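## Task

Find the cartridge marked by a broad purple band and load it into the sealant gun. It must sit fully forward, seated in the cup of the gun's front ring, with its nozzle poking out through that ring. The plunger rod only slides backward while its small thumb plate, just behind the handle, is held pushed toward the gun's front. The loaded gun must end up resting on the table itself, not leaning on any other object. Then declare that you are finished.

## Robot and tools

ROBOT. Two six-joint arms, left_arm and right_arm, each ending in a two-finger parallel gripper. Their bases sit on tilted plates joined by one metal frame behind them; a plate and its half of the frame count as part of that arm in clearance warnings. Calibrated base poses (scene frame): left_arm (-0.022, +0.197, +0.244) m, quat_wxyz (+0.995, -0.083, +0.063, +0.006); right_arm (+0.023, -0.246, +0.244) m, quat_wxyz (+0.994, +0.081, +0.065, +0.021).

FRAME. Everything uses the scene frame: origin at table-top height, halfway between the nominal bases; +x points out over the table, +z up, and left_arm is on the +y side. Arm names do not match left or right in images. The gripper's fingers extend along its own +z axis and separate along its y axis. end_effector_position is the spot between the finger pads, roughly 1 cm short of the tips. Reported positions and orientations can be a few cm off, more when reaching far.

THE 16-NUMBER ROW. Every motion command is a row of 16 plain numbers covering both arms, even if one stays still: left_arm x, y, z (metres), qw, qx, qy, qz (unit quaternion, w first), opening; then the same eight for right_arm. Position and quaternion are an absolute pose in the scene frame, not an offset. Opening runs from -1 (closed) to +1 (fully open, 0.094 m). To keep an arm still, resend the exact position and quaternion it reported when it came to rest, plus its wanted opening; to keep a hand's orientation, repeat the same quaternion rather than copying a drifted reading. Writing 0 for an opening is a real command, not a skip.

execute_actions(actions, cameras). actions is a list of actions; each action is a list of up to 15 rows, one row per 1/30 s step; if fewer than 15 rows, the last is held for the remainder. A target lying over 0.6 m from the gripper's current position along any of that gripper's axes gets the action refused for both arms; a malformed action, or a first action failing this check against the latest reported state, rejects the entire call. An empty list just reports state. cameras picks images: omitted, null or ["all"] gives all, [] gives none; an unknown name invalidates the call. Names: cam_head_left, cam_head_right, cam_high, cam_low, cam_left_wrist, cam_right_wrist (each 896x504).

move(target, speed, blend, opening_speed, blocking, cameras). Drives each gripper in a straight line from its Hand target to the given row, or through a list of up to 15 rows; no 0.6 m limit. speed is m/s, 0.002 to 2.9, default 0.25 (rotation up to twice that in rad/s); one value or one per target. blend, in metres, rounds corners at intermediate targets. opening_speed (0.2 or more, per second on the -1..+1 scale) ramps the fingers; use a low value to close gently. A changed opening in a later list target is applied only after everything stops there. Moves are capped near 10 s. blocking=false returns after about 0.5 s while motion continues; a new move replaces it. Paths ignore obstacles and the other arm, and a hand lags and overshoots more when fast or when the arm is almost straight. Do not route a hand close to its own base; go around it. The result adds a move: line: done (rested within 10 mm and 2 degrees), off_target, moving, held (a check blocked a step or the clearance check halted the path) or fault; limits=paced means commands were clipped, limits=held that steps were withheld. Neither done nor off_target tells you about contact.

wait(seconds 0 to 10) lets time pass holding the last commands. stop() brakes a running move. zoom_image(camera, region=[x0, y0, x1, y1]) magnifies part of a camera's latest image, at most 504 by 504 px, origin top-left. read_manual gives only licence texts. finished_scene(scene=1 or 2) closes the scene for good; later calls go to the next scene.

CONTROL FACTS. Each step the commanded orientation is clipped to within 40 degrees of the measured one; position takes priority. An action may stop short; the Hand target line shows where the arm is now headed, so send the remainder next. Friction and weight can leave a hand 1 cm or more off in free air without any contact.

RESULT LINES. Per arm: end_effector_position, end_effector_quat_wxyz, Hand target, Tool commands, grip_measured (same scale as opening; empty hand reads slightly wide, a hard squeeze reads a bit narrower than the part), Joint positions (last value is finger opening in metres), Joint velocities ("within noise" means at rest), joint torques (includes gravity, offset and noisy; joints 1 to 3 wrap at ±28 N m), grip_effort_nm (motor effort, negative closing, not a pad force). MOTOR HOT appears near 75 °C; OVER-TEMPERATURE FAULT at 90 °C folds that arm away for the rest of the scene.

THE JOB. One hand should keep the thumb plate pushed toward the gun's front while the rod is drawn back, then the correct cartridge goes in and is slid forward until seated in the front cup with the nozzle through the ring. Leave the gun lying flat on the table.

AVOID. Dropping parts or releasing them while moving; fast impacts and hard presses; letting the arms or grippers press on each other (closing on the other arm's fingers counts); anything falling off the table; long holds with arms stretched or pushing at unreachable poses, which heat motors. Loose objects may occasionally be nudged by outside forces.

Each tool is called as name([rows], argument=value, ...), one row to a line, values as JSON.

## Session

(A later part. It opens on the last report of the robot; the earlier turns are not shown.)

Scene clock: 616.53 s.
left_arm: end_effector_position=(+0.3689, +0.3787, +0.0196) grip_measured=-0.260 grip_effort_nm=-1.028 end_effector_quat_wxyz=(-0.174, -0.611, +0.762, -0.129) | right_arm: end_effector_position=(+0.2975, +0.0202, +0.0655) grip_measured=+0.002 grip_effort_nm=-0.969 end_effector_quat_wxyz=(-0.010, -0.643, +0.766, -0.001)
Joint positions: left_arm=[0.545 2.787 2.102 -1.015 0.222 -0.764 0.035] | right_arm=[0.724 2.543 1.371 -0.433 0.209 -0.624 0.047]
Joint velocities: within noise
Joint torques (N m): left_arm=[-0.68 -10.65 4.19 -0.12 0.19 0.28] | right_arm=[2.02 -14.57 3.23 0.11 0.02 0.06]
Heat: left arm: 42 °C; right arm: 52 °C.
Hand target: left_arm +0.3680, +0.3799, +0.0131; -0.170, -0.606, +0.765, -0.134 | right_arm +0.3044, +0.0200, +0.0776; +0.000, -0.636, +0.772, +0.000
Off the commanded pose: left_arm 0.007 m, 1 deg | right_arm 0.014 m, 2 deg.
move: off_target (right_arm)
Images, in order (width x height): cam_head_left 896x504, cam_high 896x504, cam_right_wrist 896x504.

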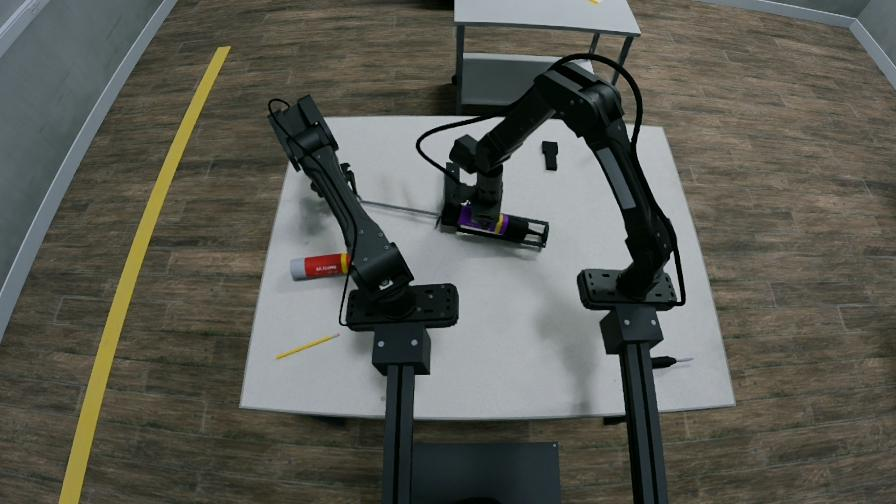

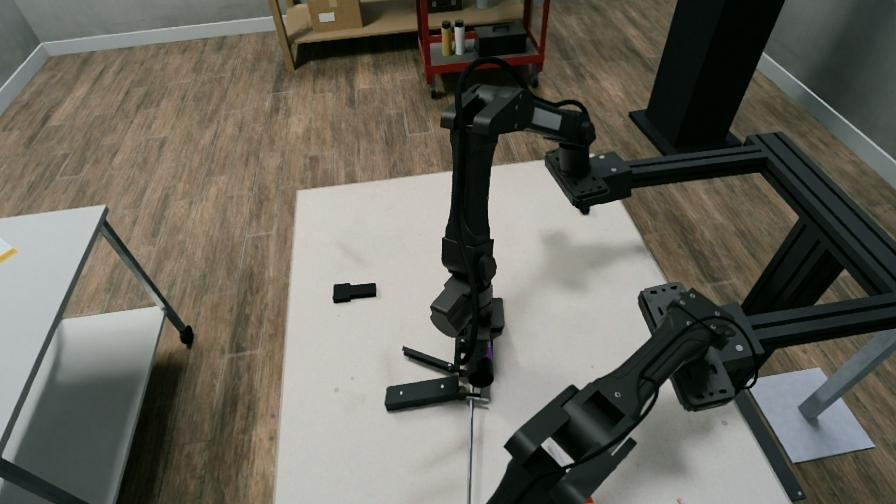

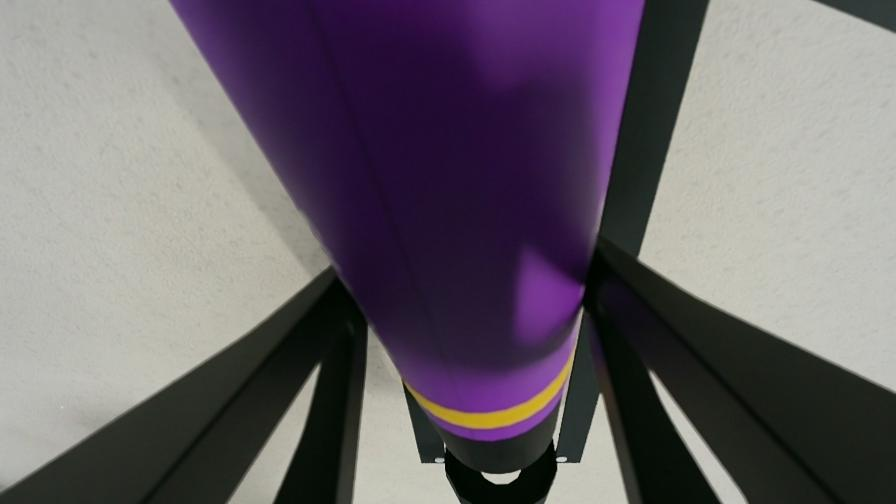

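move([
  [0.3680, 0.3800, 0.013, -0.170, -0.606, 0.765, -0.134, -0.4, 0.311, 0.024, 0.084, 0.0, -0.6122, 0.7907, 0.0, 0.0],
], speed=0.05, cameras=["cam_high","cam_head_left","cam_right_wrist"])

zoom_image(camera="cam_high", region=[400, 260, 540, 420])

zoom_image(camera="cam_head_left", region=[420, 170, 570, 270])

zoom_image(camera="cam_right_wrist", region=[380, 380, 660, 504])

Scene clock: 623.63 s.
left_arm: end_effector_position=(+0.3696, +0.3787, +0.0195) grip_measured=-0.260 grip_effort_nm=-1.028 end_effector_quat_wxyz=(-0.173, -0.610, +0.763, -0.130) | right_arm: end_effector_position=(+0.2979, +0.0203, +0.0668) grip_measured=+0.000 grip_effort_nm=-0.989 end_effector_quat_wxyz=(-0.012, -0.631, +0.775, -0.002)
Joint positions: left_arm=[0.545 2.787 2.102 -1.012 0.224 -0.761 0.035] | right_arm=[0.724 2.543 1.379 -0.446 0.209 -0.594 0.047]
Joint velocities: within noise
Joint torques (N m): left_arm=[-0.54 -10.77 4.41 -0.11 0.14 0.23] | right_arm=[1.94 -14.69 5.65 -0.11 0.02 0.39]
Heat: left arm: 42 °C; right arm: 53 °C.
Hand target: left_arm +0.3679, +0.3799, +0.0132; -0.170, -0.606, +0.765, -0.134 | right_arm +0.3108, +0.0238, +0.0835; +0.001, -0.612, +0.791, +0.000
Off the commanded pose: left_arm 0.007 m, 1 deg | right_arm 0.022 m, 3 deg.
move: off_target (right_arm)
Images, in order (width x height): cam_head_left 896x504, cam_high 896x504, cam_right_wrist 896x504.

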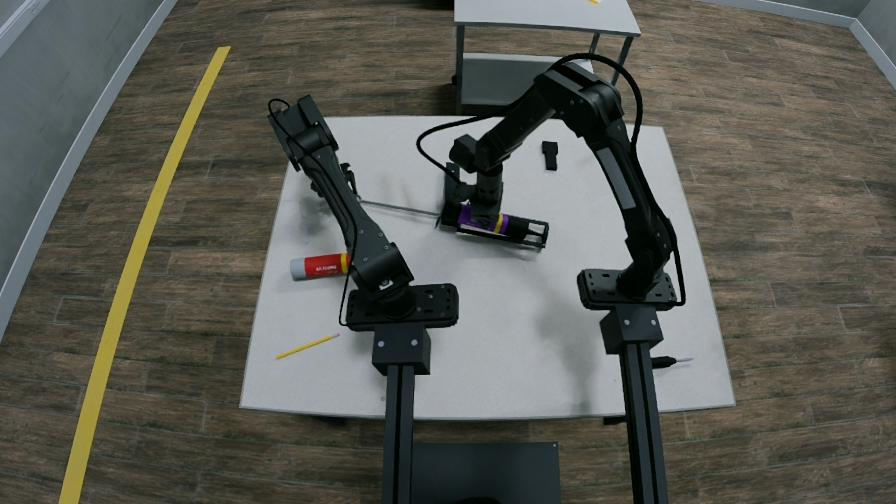

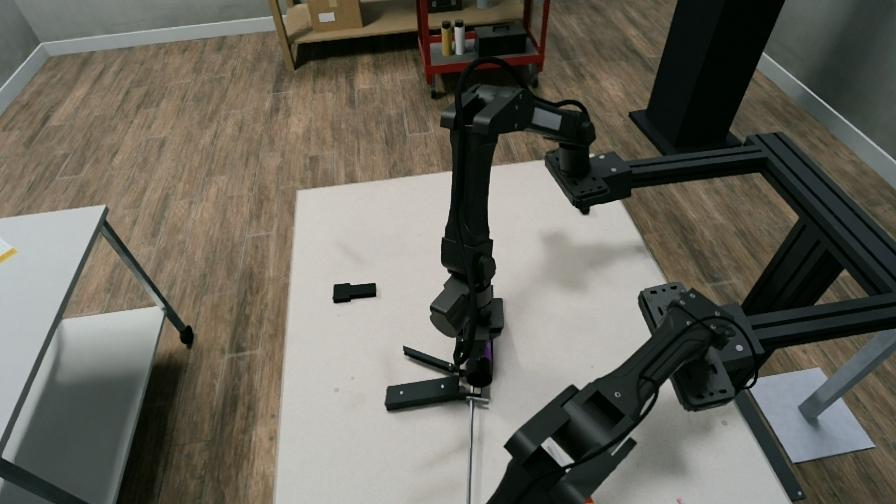

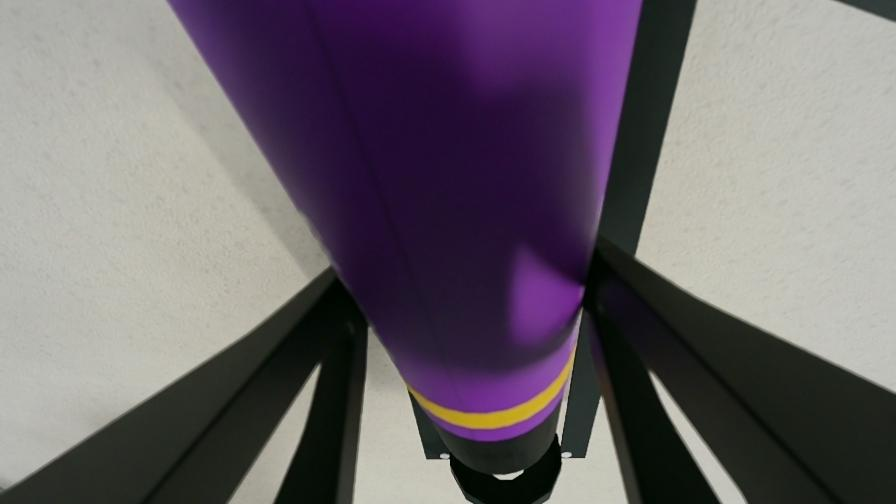

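Scaled by 3.150 from the camera's 896x504 image, which has a finer 1280x720 frame.

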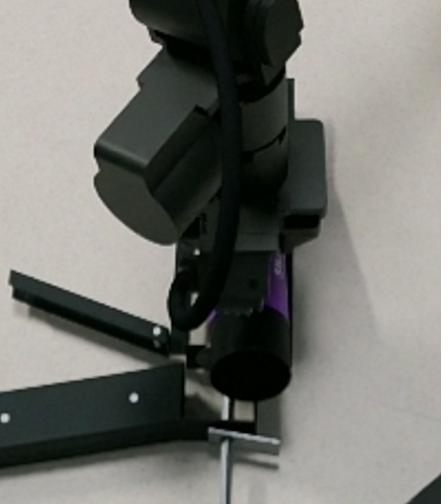

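Scaled by 3.360 from the camera's 896x504 image, which has a finer 1280x720 frame.

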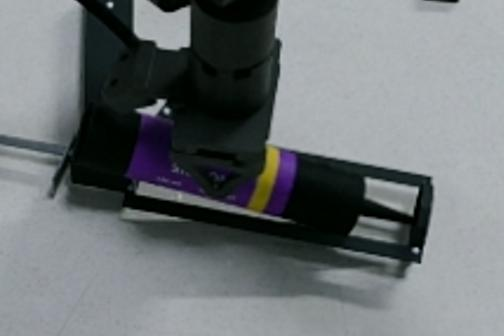

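Scaled by 1.800 from the camera's 896x504 image, which has a finer 1280x720 frame.

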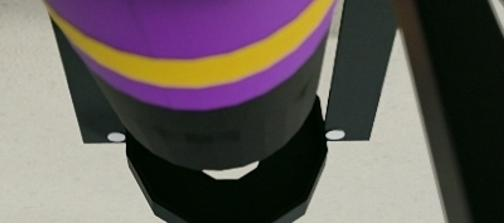

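move([
  [0.3680, 0.3800, 0.013, -0.170, -0.606, 0.765, -0.134, -0.4, 0.316, 0.036, 0.105, 0.0, -0.6122, 0.7907, 0.0, 0.0],
  [0.3680, 0.3800, 0.013, -0.170, -0.606, 0.765, -0.134, -0.4, 0.312, 0.034, 0.084, 0.0, -0.6122, 0.7907, 0.0, 0.0],
], speed=0.08, cameras=["cam_high","cam_head_left","cam_right_wrist"])

zoom_image(camera="cam_high", region=[400, 260, 540, 420])

zoom_image(camera="cam_head_left", region=[420, 170, 570, 270])

zoom_image(camera="cam_right_wrist", region=[380, 380, 660, 504])

Scene clock: 628.53 s.
left_arm: end_effector_position=(+0.3696, +0.3789, +0.0194) grip_measured=-0.260 grip_effort_nm=-1.028 end_effector_quat_wxyz=(-0.173, -0.610, +0.763, -0.130) | right_arm: end_effector_position=(+0.3026, +0.0224, +0.0752) grip_measured=+0.006 grip_effort_nm=-0.867 end_effector_quat_wxyz=(-0.023, -0.615, +0.788, -0.003)
Joint positions: left_arm=[0.545 2.787 2.102 -1.012 0.223 -0.761 0.035] | right_arm=[0.724 2.543 1.431 -0.52 0.209 -0.548 0.047]
Joint velocities: within noise
Joint torques (N m): left_arm=[-0.62 -10.86 4.22 -0.15 0.16 0.19] | right_arm=[3.37 -12.79 5.45 0.26 0.01 0.06]
Heat: left arm: 42 °C; right arm: 54 °C.
Hand target: left_arm +0.3680, +0.3799, +0.0131; -0.170, -0.606, +0.765, -0.134 | right_arm +0.3118, +0.0338, +0.0843; +0.000, -0.612, +0.791, +0.000
Off the commanded pose: left_arm 0.007 m, 1 deg | right_arm 0.017 m, 3 deg.
move: off_target (right_arm)
Images, in order (width x height): cam_head_left 896x504, cam_high 896x504, cam_right_wrist 896x504.

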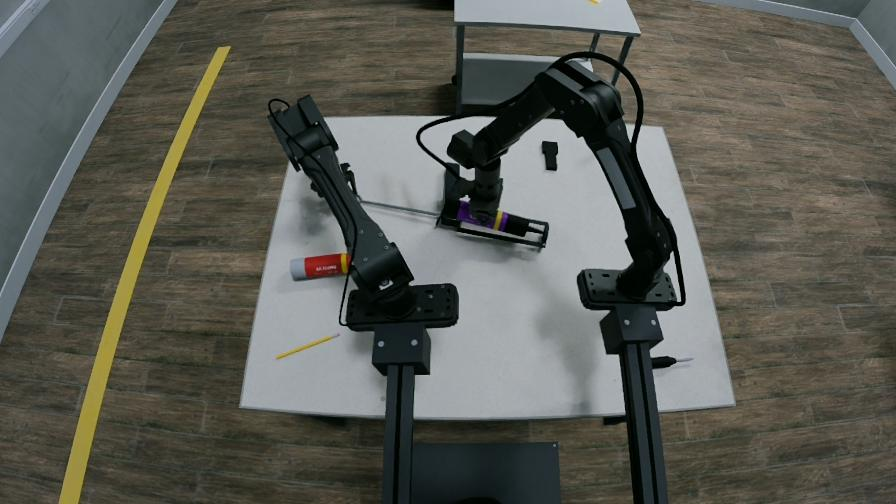

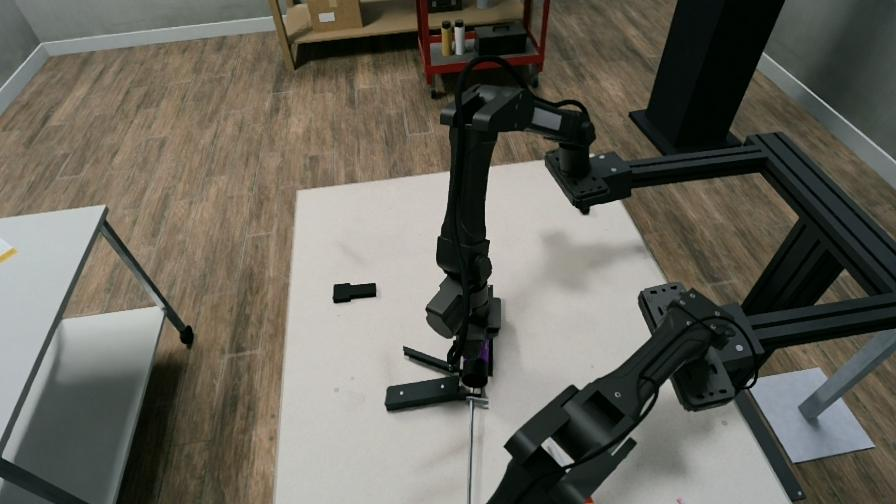

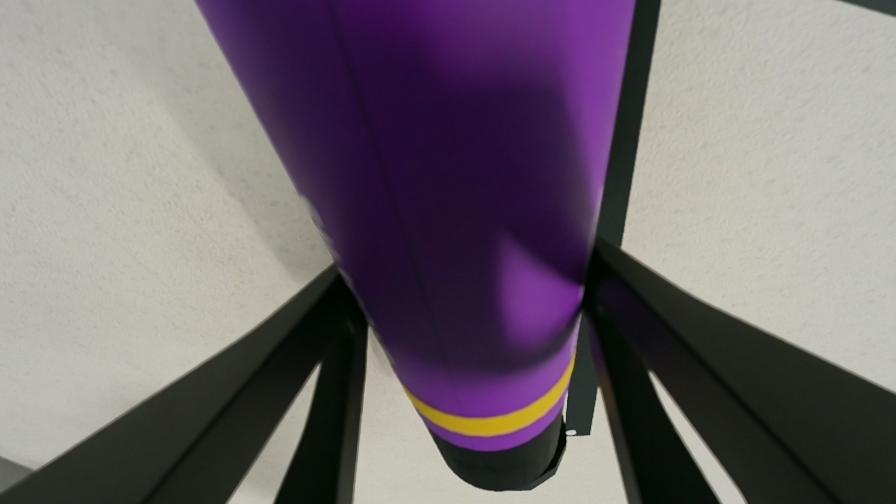

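Scaled by 3.150 from the camera's 896x504 image, which has a finer 1280x720 frame.

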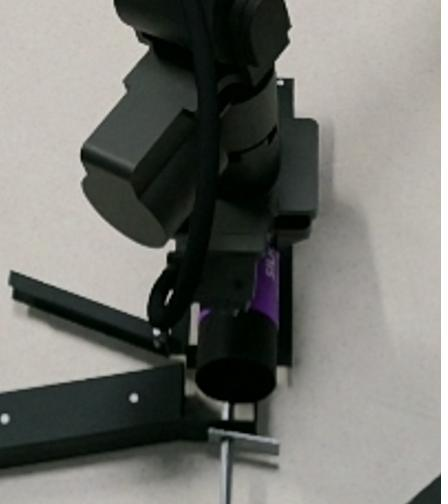

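Scaled by 3.360 from the camera's 896x504 image, which has a finer 1280x720 frame.

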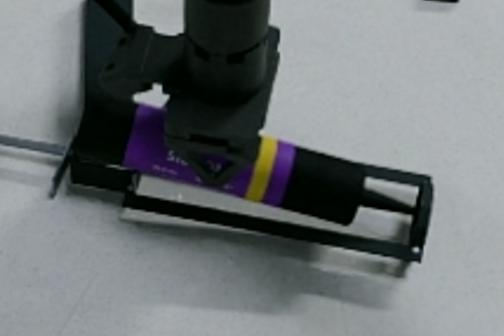

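Scaled by 1.800 from the camera's 896x504 image, which has a finer 1280x720 frame.

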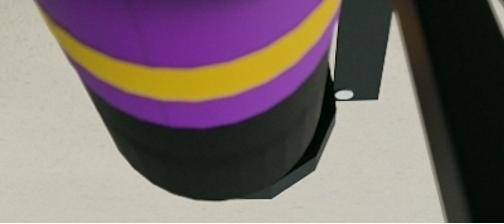

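move([
  [0.3680, 0.3800, 0.013, -0.170, -0.606, 0.765, -0.134, -0.4, 0.315, 0.037, 0.086, 0.0228, -0.6119, 0.7904, 0.0177, 0.0],
], speed=0.08, cameras=["cam_high","cam_head_left","cam_right_wrist"])

zoom_image(camera="cam_high", region=[400, 260, 540, 420])

zoom_image(camera="cam_head_left", region=[420, 170, 570, 270])

zoom_image(camera="cam_right_wrist", region=[380, 380, 660, 504])

Scene clock: 636.30 s.
left_arm: end_effector_position=(+0.3696, +0.3789, +0.0194) grip_measured=-0.260 grip_effort_nm=-1.028 end_effector_quat_wxyz=(-0.173, -0.610, +0.763, -0.130) | right_arm: end_effector_position=(+0.3017, +0.0246, +0.0700) grip_measured=+0.005 grip_effort_nm=-0.916 end_effector_quat_wxyz=(-0.009, -0.618, +0.786, +0.002)
Joint positions: left_arm=[0.545 2.787 2.102 -1.012 0.223 -0.761 0.035] | right_arm=[0.724 2.543 1.4 -0.46 0.203 -0.562 0.047]
Joint velocities: within noise
Joint torques (N m): left_arm=[-0.7 -10.85 4.19 -0.11 0.17 0.21] | right_arm=[2.24 -15.25 3.95 0.42 -0.24 0.01]
Heat: left arm: 42 °C; right arm: 53 °C.
Hand target: left_arm +0.3680, +0.3799, +0.0131; -0.170, -0.606, +0.765, -0.134 | right_arm +0.3149, +0.0366, +0.0862; +0.022, -0.612, +0.790, +0.017
Off the commanded pose: left_arm 0.007 m, 1 deg | right_arm 0.024 m, 4 deg.
move: off_target (right_arm)
Images, in order (width x height): cam_head_left 896x504, cam_high 896x504, cam_right_wrist 896x504.

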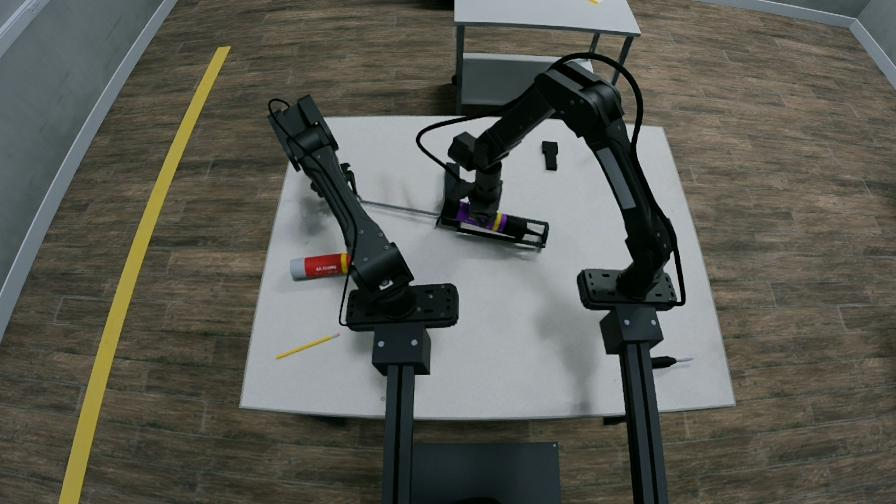

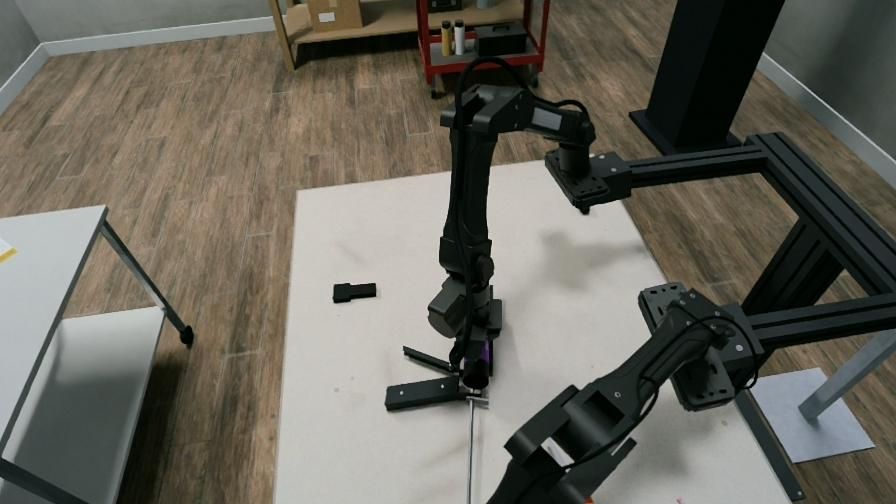

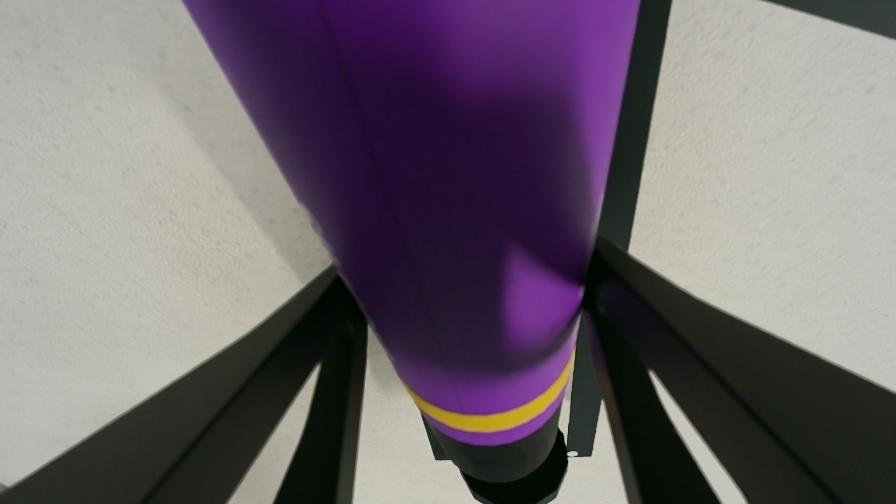

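Scaled by 3.150 from the camera's 896x504 image, which has a finer 1280x720 frame.

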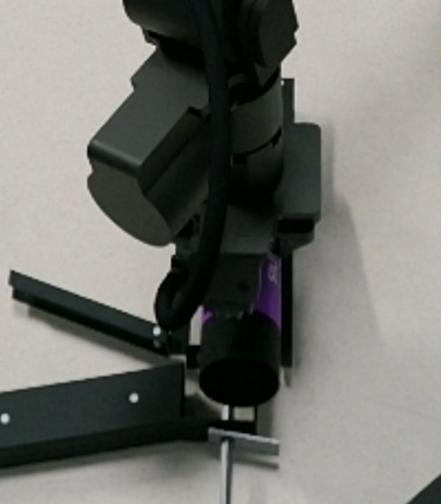

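Scaled by 3.360 from the camera's 896x504 image, which has a finer 1280x720 frame.

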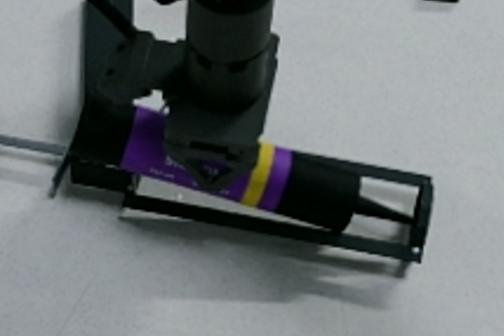

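Scaled by 1.800 from the camera's 896x504 image, which has a finer 1280x720 frame.

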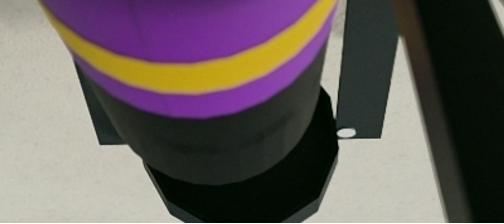

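move([
  [0.3680, 0.3800, 0.013, -0.170, -0.606, 0.765, -0.134, -0.4, 0.326, 0.040, 0.094, 0.0228, -0.6119, 0.7904, 0.0177, 0.0],
], speed=0.08, cameras=["cam_high","cam_head_left","cam_right_wrist"])

zoom_image(camera="cam_high", region=[400, 260, 540, 420])

zoom_image(camera="cam_head_left", region=[420, 170, 570, 270])

zoom_image(camera="cam_right_wrist", region=[380, 380, 660, 504])

Scene clock: 645.73 s.
left_arm: end_effector_position=(+0.3696, +0.3789, +0.0194) grip_measured=-0.260 grip_effort_nm=-1.023 end_effector_quat_wxyz=(-0.173, -0.610, +0.763, -0.130) | right_arm: end_effector_position=(+0.3083, +0.0274, +0.0727) grip_measured=+0.006 grip_effort_nm=-0.862 end_effector_quat_wxyz=(-0.005, -0.617, +0.787, +0.007)
Joint positions: left_arm=[0.545 2.787 2.102 -1.012 0.223 -0.761 0.035] | right_arm=[0.714 2.543 1.422 -0.471 0.192 -0.57 0.047]
Joint velocities: within noise
Joint torques (N m): left_arm=[-0.61 -10.84 4.3 -0.11 0.19 0.24] | right_arm=[2.35 -15.38 6.57 0.09 -0.14 -0.03]
Heat: left arm: 42 °C; right arm: 54 °C.
Hand target: left_arm +0.3680, +0.3799, +0.0131; -0.170, -0.606, +0.765, -0.134 | right_arm +0.3256, +0.0395, +0.0940; +0.023, -0.612, +0.790, +0.018
Off the commanded pose: left_arm 0.007 m, 1 deg | right_arm 0.030 m, 4 deg.
move: off_target (right_arm)
Images, in order (width x height): cam_head_left 896x504, cam_high 896x504, cam_right_wrist 896x504.

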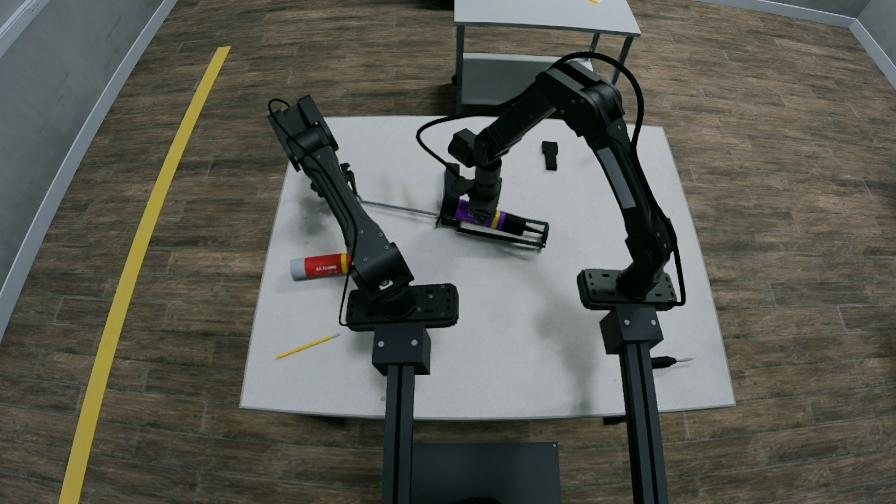

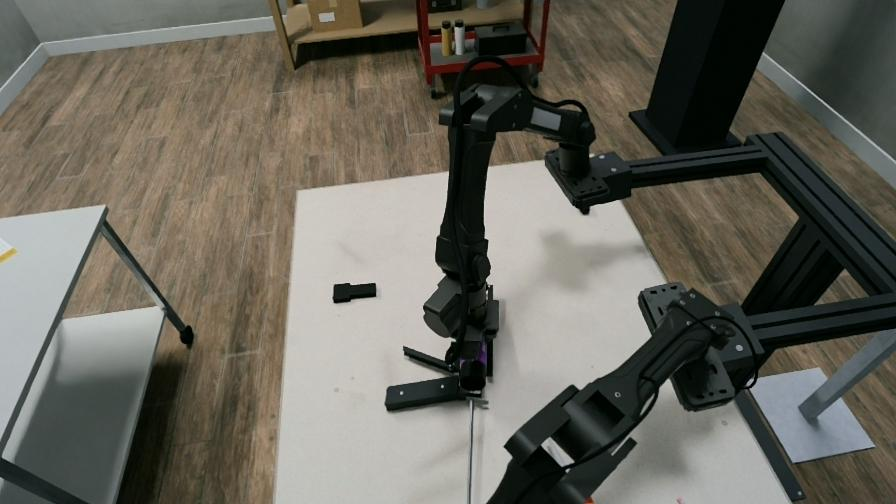

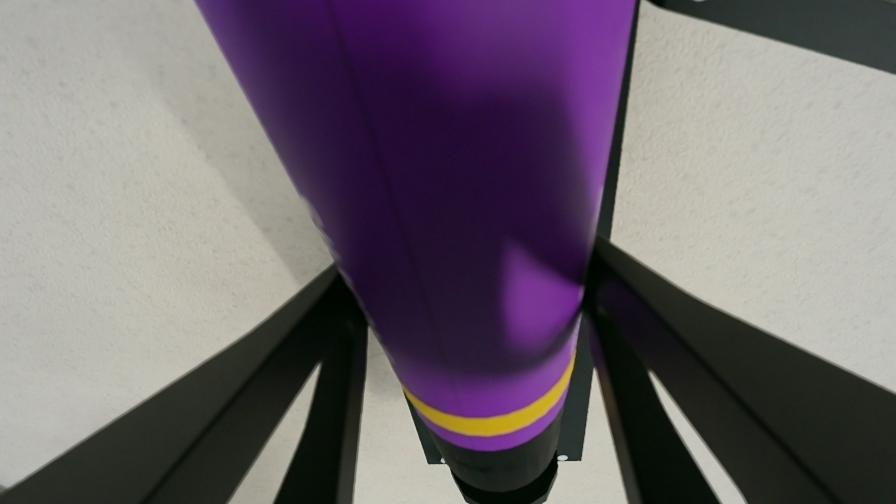

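Scaled by 3.150 from the camera's 896x504 image, which has a finer 1280x720 frame.

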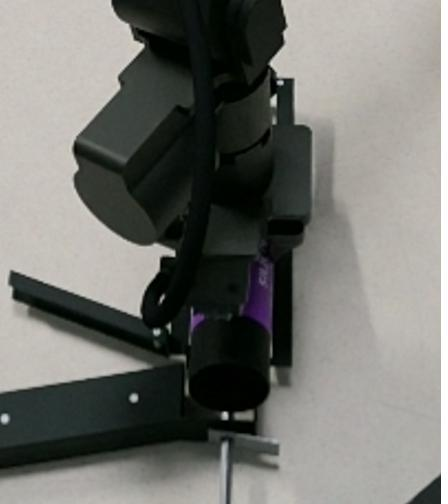

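Scaled by 3.360 from the camera's 896x504 image, which has a finer 1280x720 frame.

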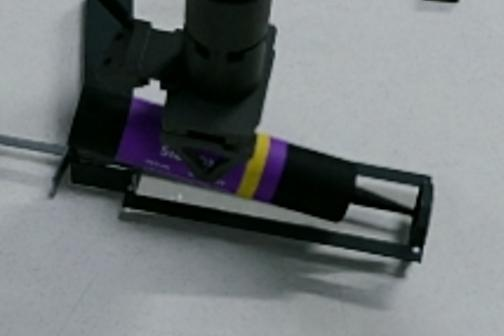

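Scaled by 1.800 from the camera's 896x504 image, which has a finer 1280x720 frame.

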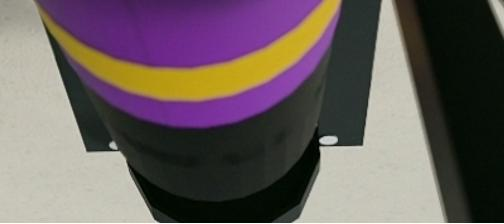

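move([
  [0.3680, 0.3800, 0.013, -0.170, -0.606, 0.765, -0.134, -0.4, 0.314, 0.014, 0.084, 0.0228, -0.6119, 0.7904, 0.0177, 0.0],
], speed=0.08, cameras=["cam_high","cam_head_left","cam_right_wrist"])

zoom_image(camera="cam_high", region=[400, 260, 540, 420])

zoom_image(camera="cam_head_left", region=[420, 170, 570, 270])

zoom_image(camera="cam_right_wrist", region=[380, 380, 660, 504])

Scene clock: 652.70 s.
left_arm: end_effector_position=(+0.3696, +0.3789, +0.0194) grip_measured=-0.260 grip_effort_nm=-1.028 end_effector_quat_wxyz=(-0.173, -0.610, +0.763, -0.130) | right_arm: end_effector_position=(+0.2992, +0.0034, +0.0664) grip_measured=+0.003 grip_effort_nm=-0.945 end_effector_quat_wxyz=(-0.010, -0.618, +0.786, +0.008)
Joint positions: left_arm=[0.545 2.787 2.102 -1.012 0.223 -0.761 0.035] | right_arm=[0.681 2.504 1.306 -0.395 0.192 -0.606 0.047]
Joint velocities: within noise
Joint torques (N m): left_arm=[-0.59 -10.88 4.29 -0.14 0.15 0.25] | right_arm=[2.28 -15.31 3.7 0.4 -0.15 -0.01]
Heat: left arm: 42 °C; right arm: 55 °C.
Hand target: left_arm +0.3680, +0.3799, +0.0131; -0.170, -0.606, +0.765, -0.134 | right_arm +0.3138, +0.0137, +0.0839; +0.022, -0.612, +0.790, +0.017
Off the commanded pose: left_arm 0.007 m, 1 deg | right_arm 0.025 m, 4 deg.
move: off_target (right_arm)
Images, in order (width x height): cam_head_left 896x504, cam_high 896x504, cam_right_wrist 896x504.

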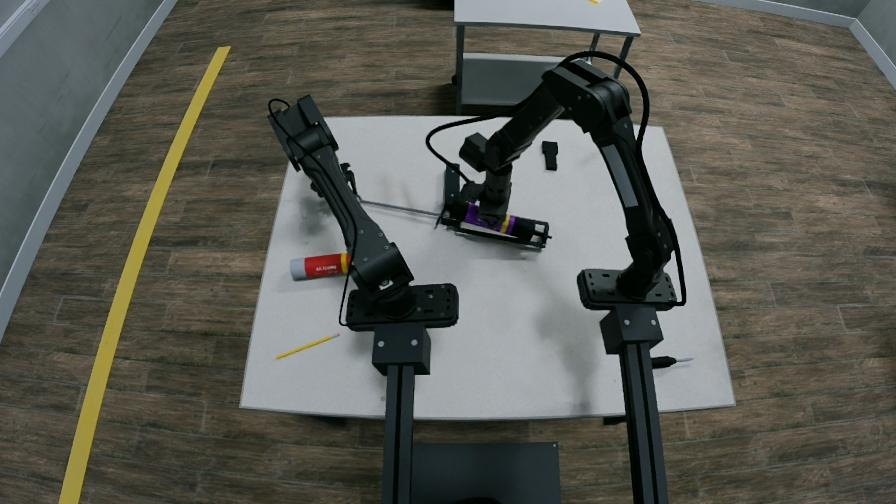

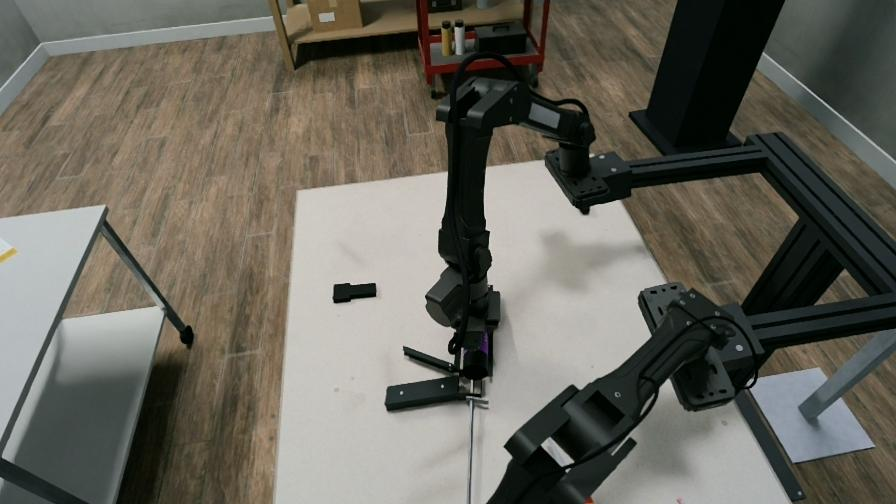

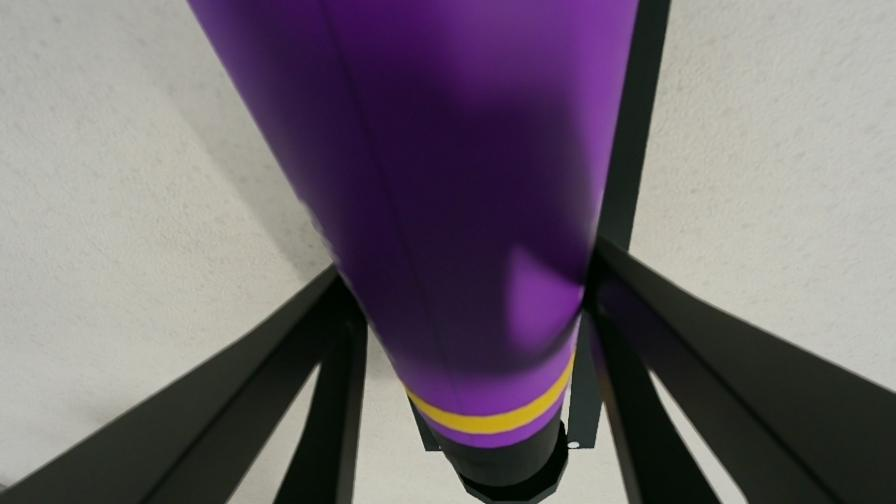

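Scaled by 3.150 from the camera's 896x504 image, which has a finer 1280x720 frame.

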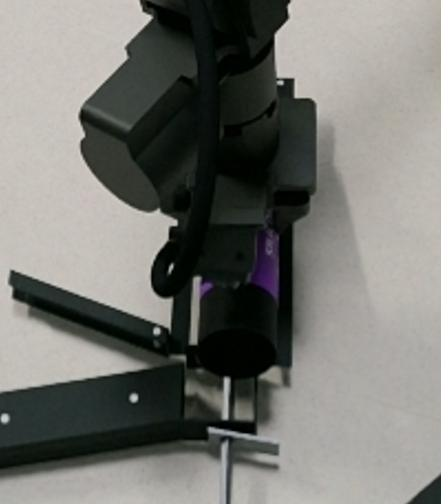

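Scaled by 3.360 from the camera's 896x504 image, which has a finer 1280x720 frame.

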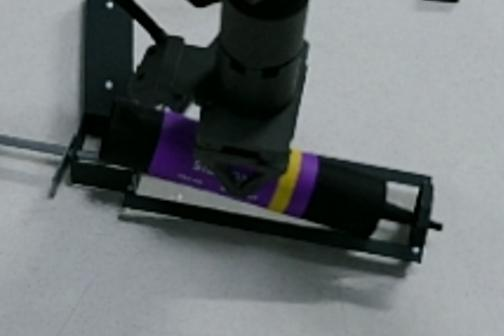

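Scaled by 1.800 from the camera's 896x504 image, which has a finer 1280x720 frame.

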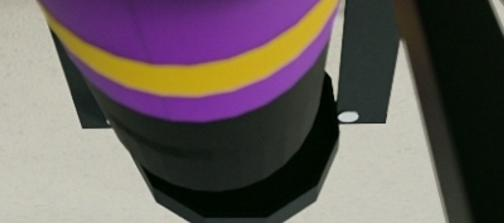

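move([
  [0.3680, 0.3800, 0.013, -0.170, -0.606, 0.765, -0.134, -0.4, 0.3135, 0.001, 0.080, 0.0228, -0.6119, 0.7904, 0.0177, 0.0],
], speed=0.08, cameras=["cam_high","cam_head_left","cam_right_wrist"])

zoom_image(camera="cam_high", region=[400, 260, 540, 420])

zoom_image(camera="cam_head_left", region=[420, 170, 570, 270])

zoom_image(camera="cam_right_wrist", region=[380, 380, 660, 504])

Scene clock: 658.67 s.
left_arm: end_effector_position=(+0.3696, +0.3789, +0.0194) grip_measured=-0.260 grip_effort_nm=-1.023 end_effector_quat_wxyz=(-0.173, -0.610, +0.763, -0.130) | right_arm: end_effector_position=(+0.2989, -0.0086, +0.0627) grip_measured=+0.003 grip_effort_nm=-0.945 end_effector_quat_wxyz=(-0.008, -0.617, +0.787, +0.008)
Joint positions: left_arm=[0.545 2.787 2.102 -1.012 0.223 -0.761 0.035] | right_arm=[0.655 2.49 1.258 -0.353 0.191 -0.629 0.047]
Joint velocities: within noise
Joint torques (N m): left_arm=[-0.64 -10.88 4.33 -0.15 0.11 0.22] | right_arm=[2.21 -15.05 3.48 0.34 -0.13 -0.07]
Heat: left arm: 42 °C; right arm: 56 °C.
Hand target: left_arm +0.3680, +0.3799, +0.0131; -0.170, -0.606, +0.765, -0.134 | right_arm +0.3133, +0.0008, +0.0799; +0.023, -0.612, +0.790, +0.017
Off the commanded pose: left_arm 0.007 m, 1 deg | right_arm 0.025 m, 4 deg.
move: off_target (right_arm)
Images, in order (width x height): cam_head_left 896x504, cam_high 896x504, cam_right_wrist 896x504.

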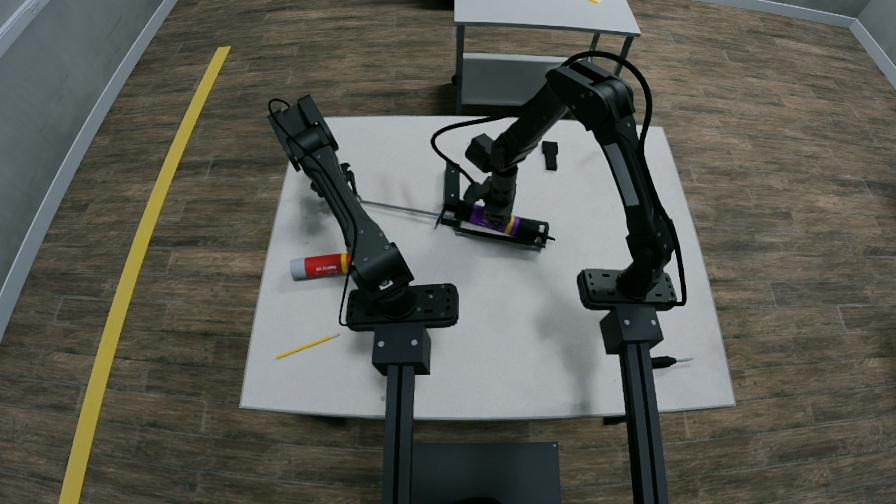

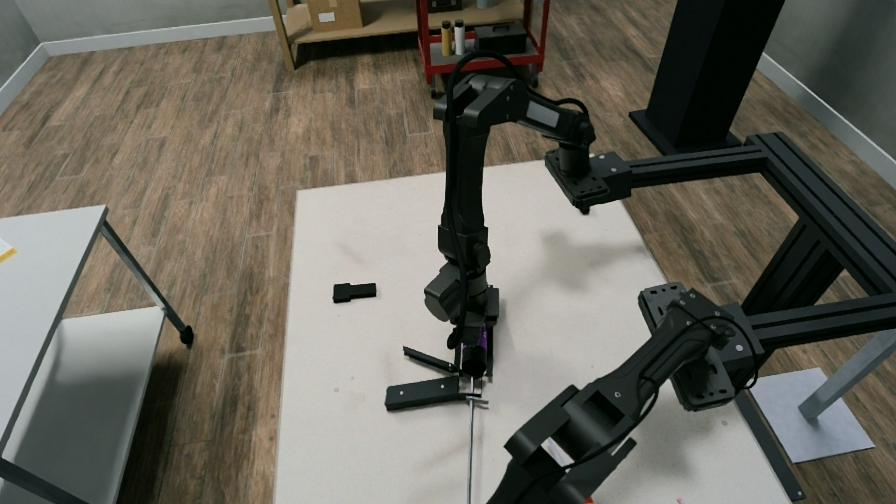

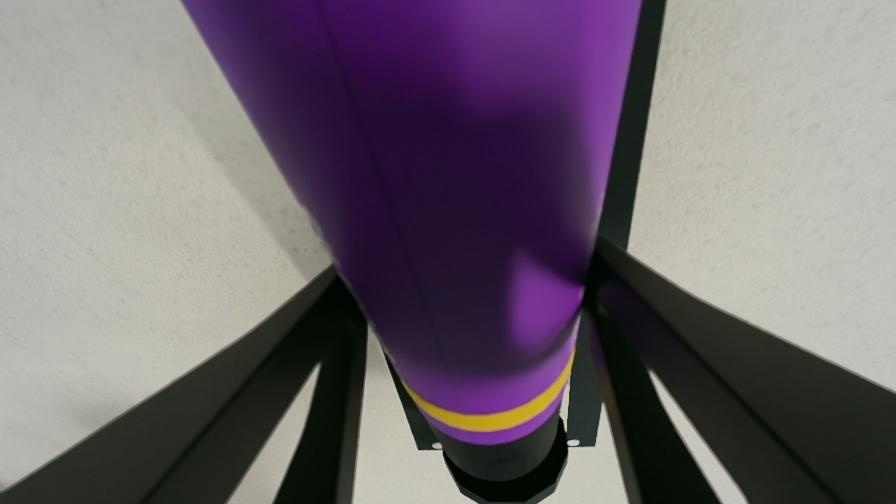

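Scaled by 3.150 from the camera's 896x504 image, which has a finer 1280x720 frame.

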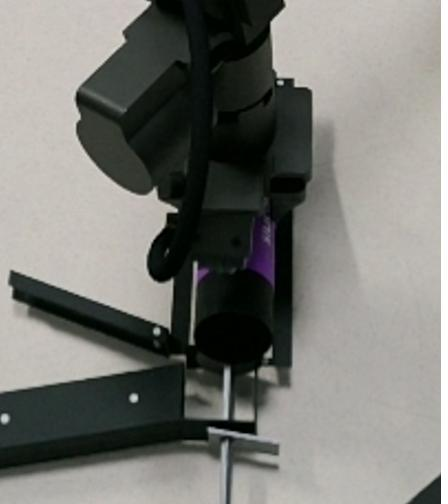

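Scaled by 3.360 from the camera's 896x504 image, which has a finer 1280x720 frame.

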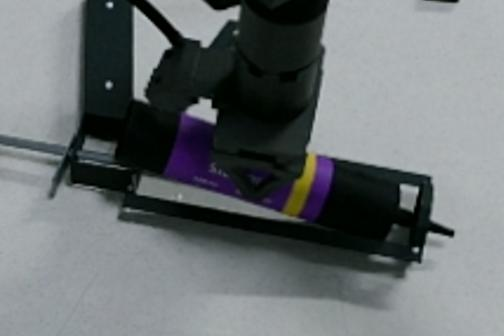

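Scaled by 1.800 from the camera's 896x504 image, which has a finer 1280x720 frame.

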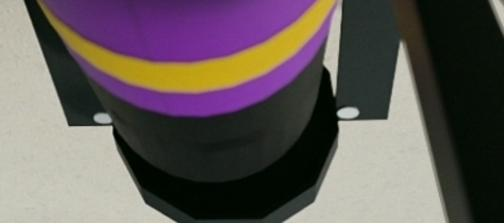

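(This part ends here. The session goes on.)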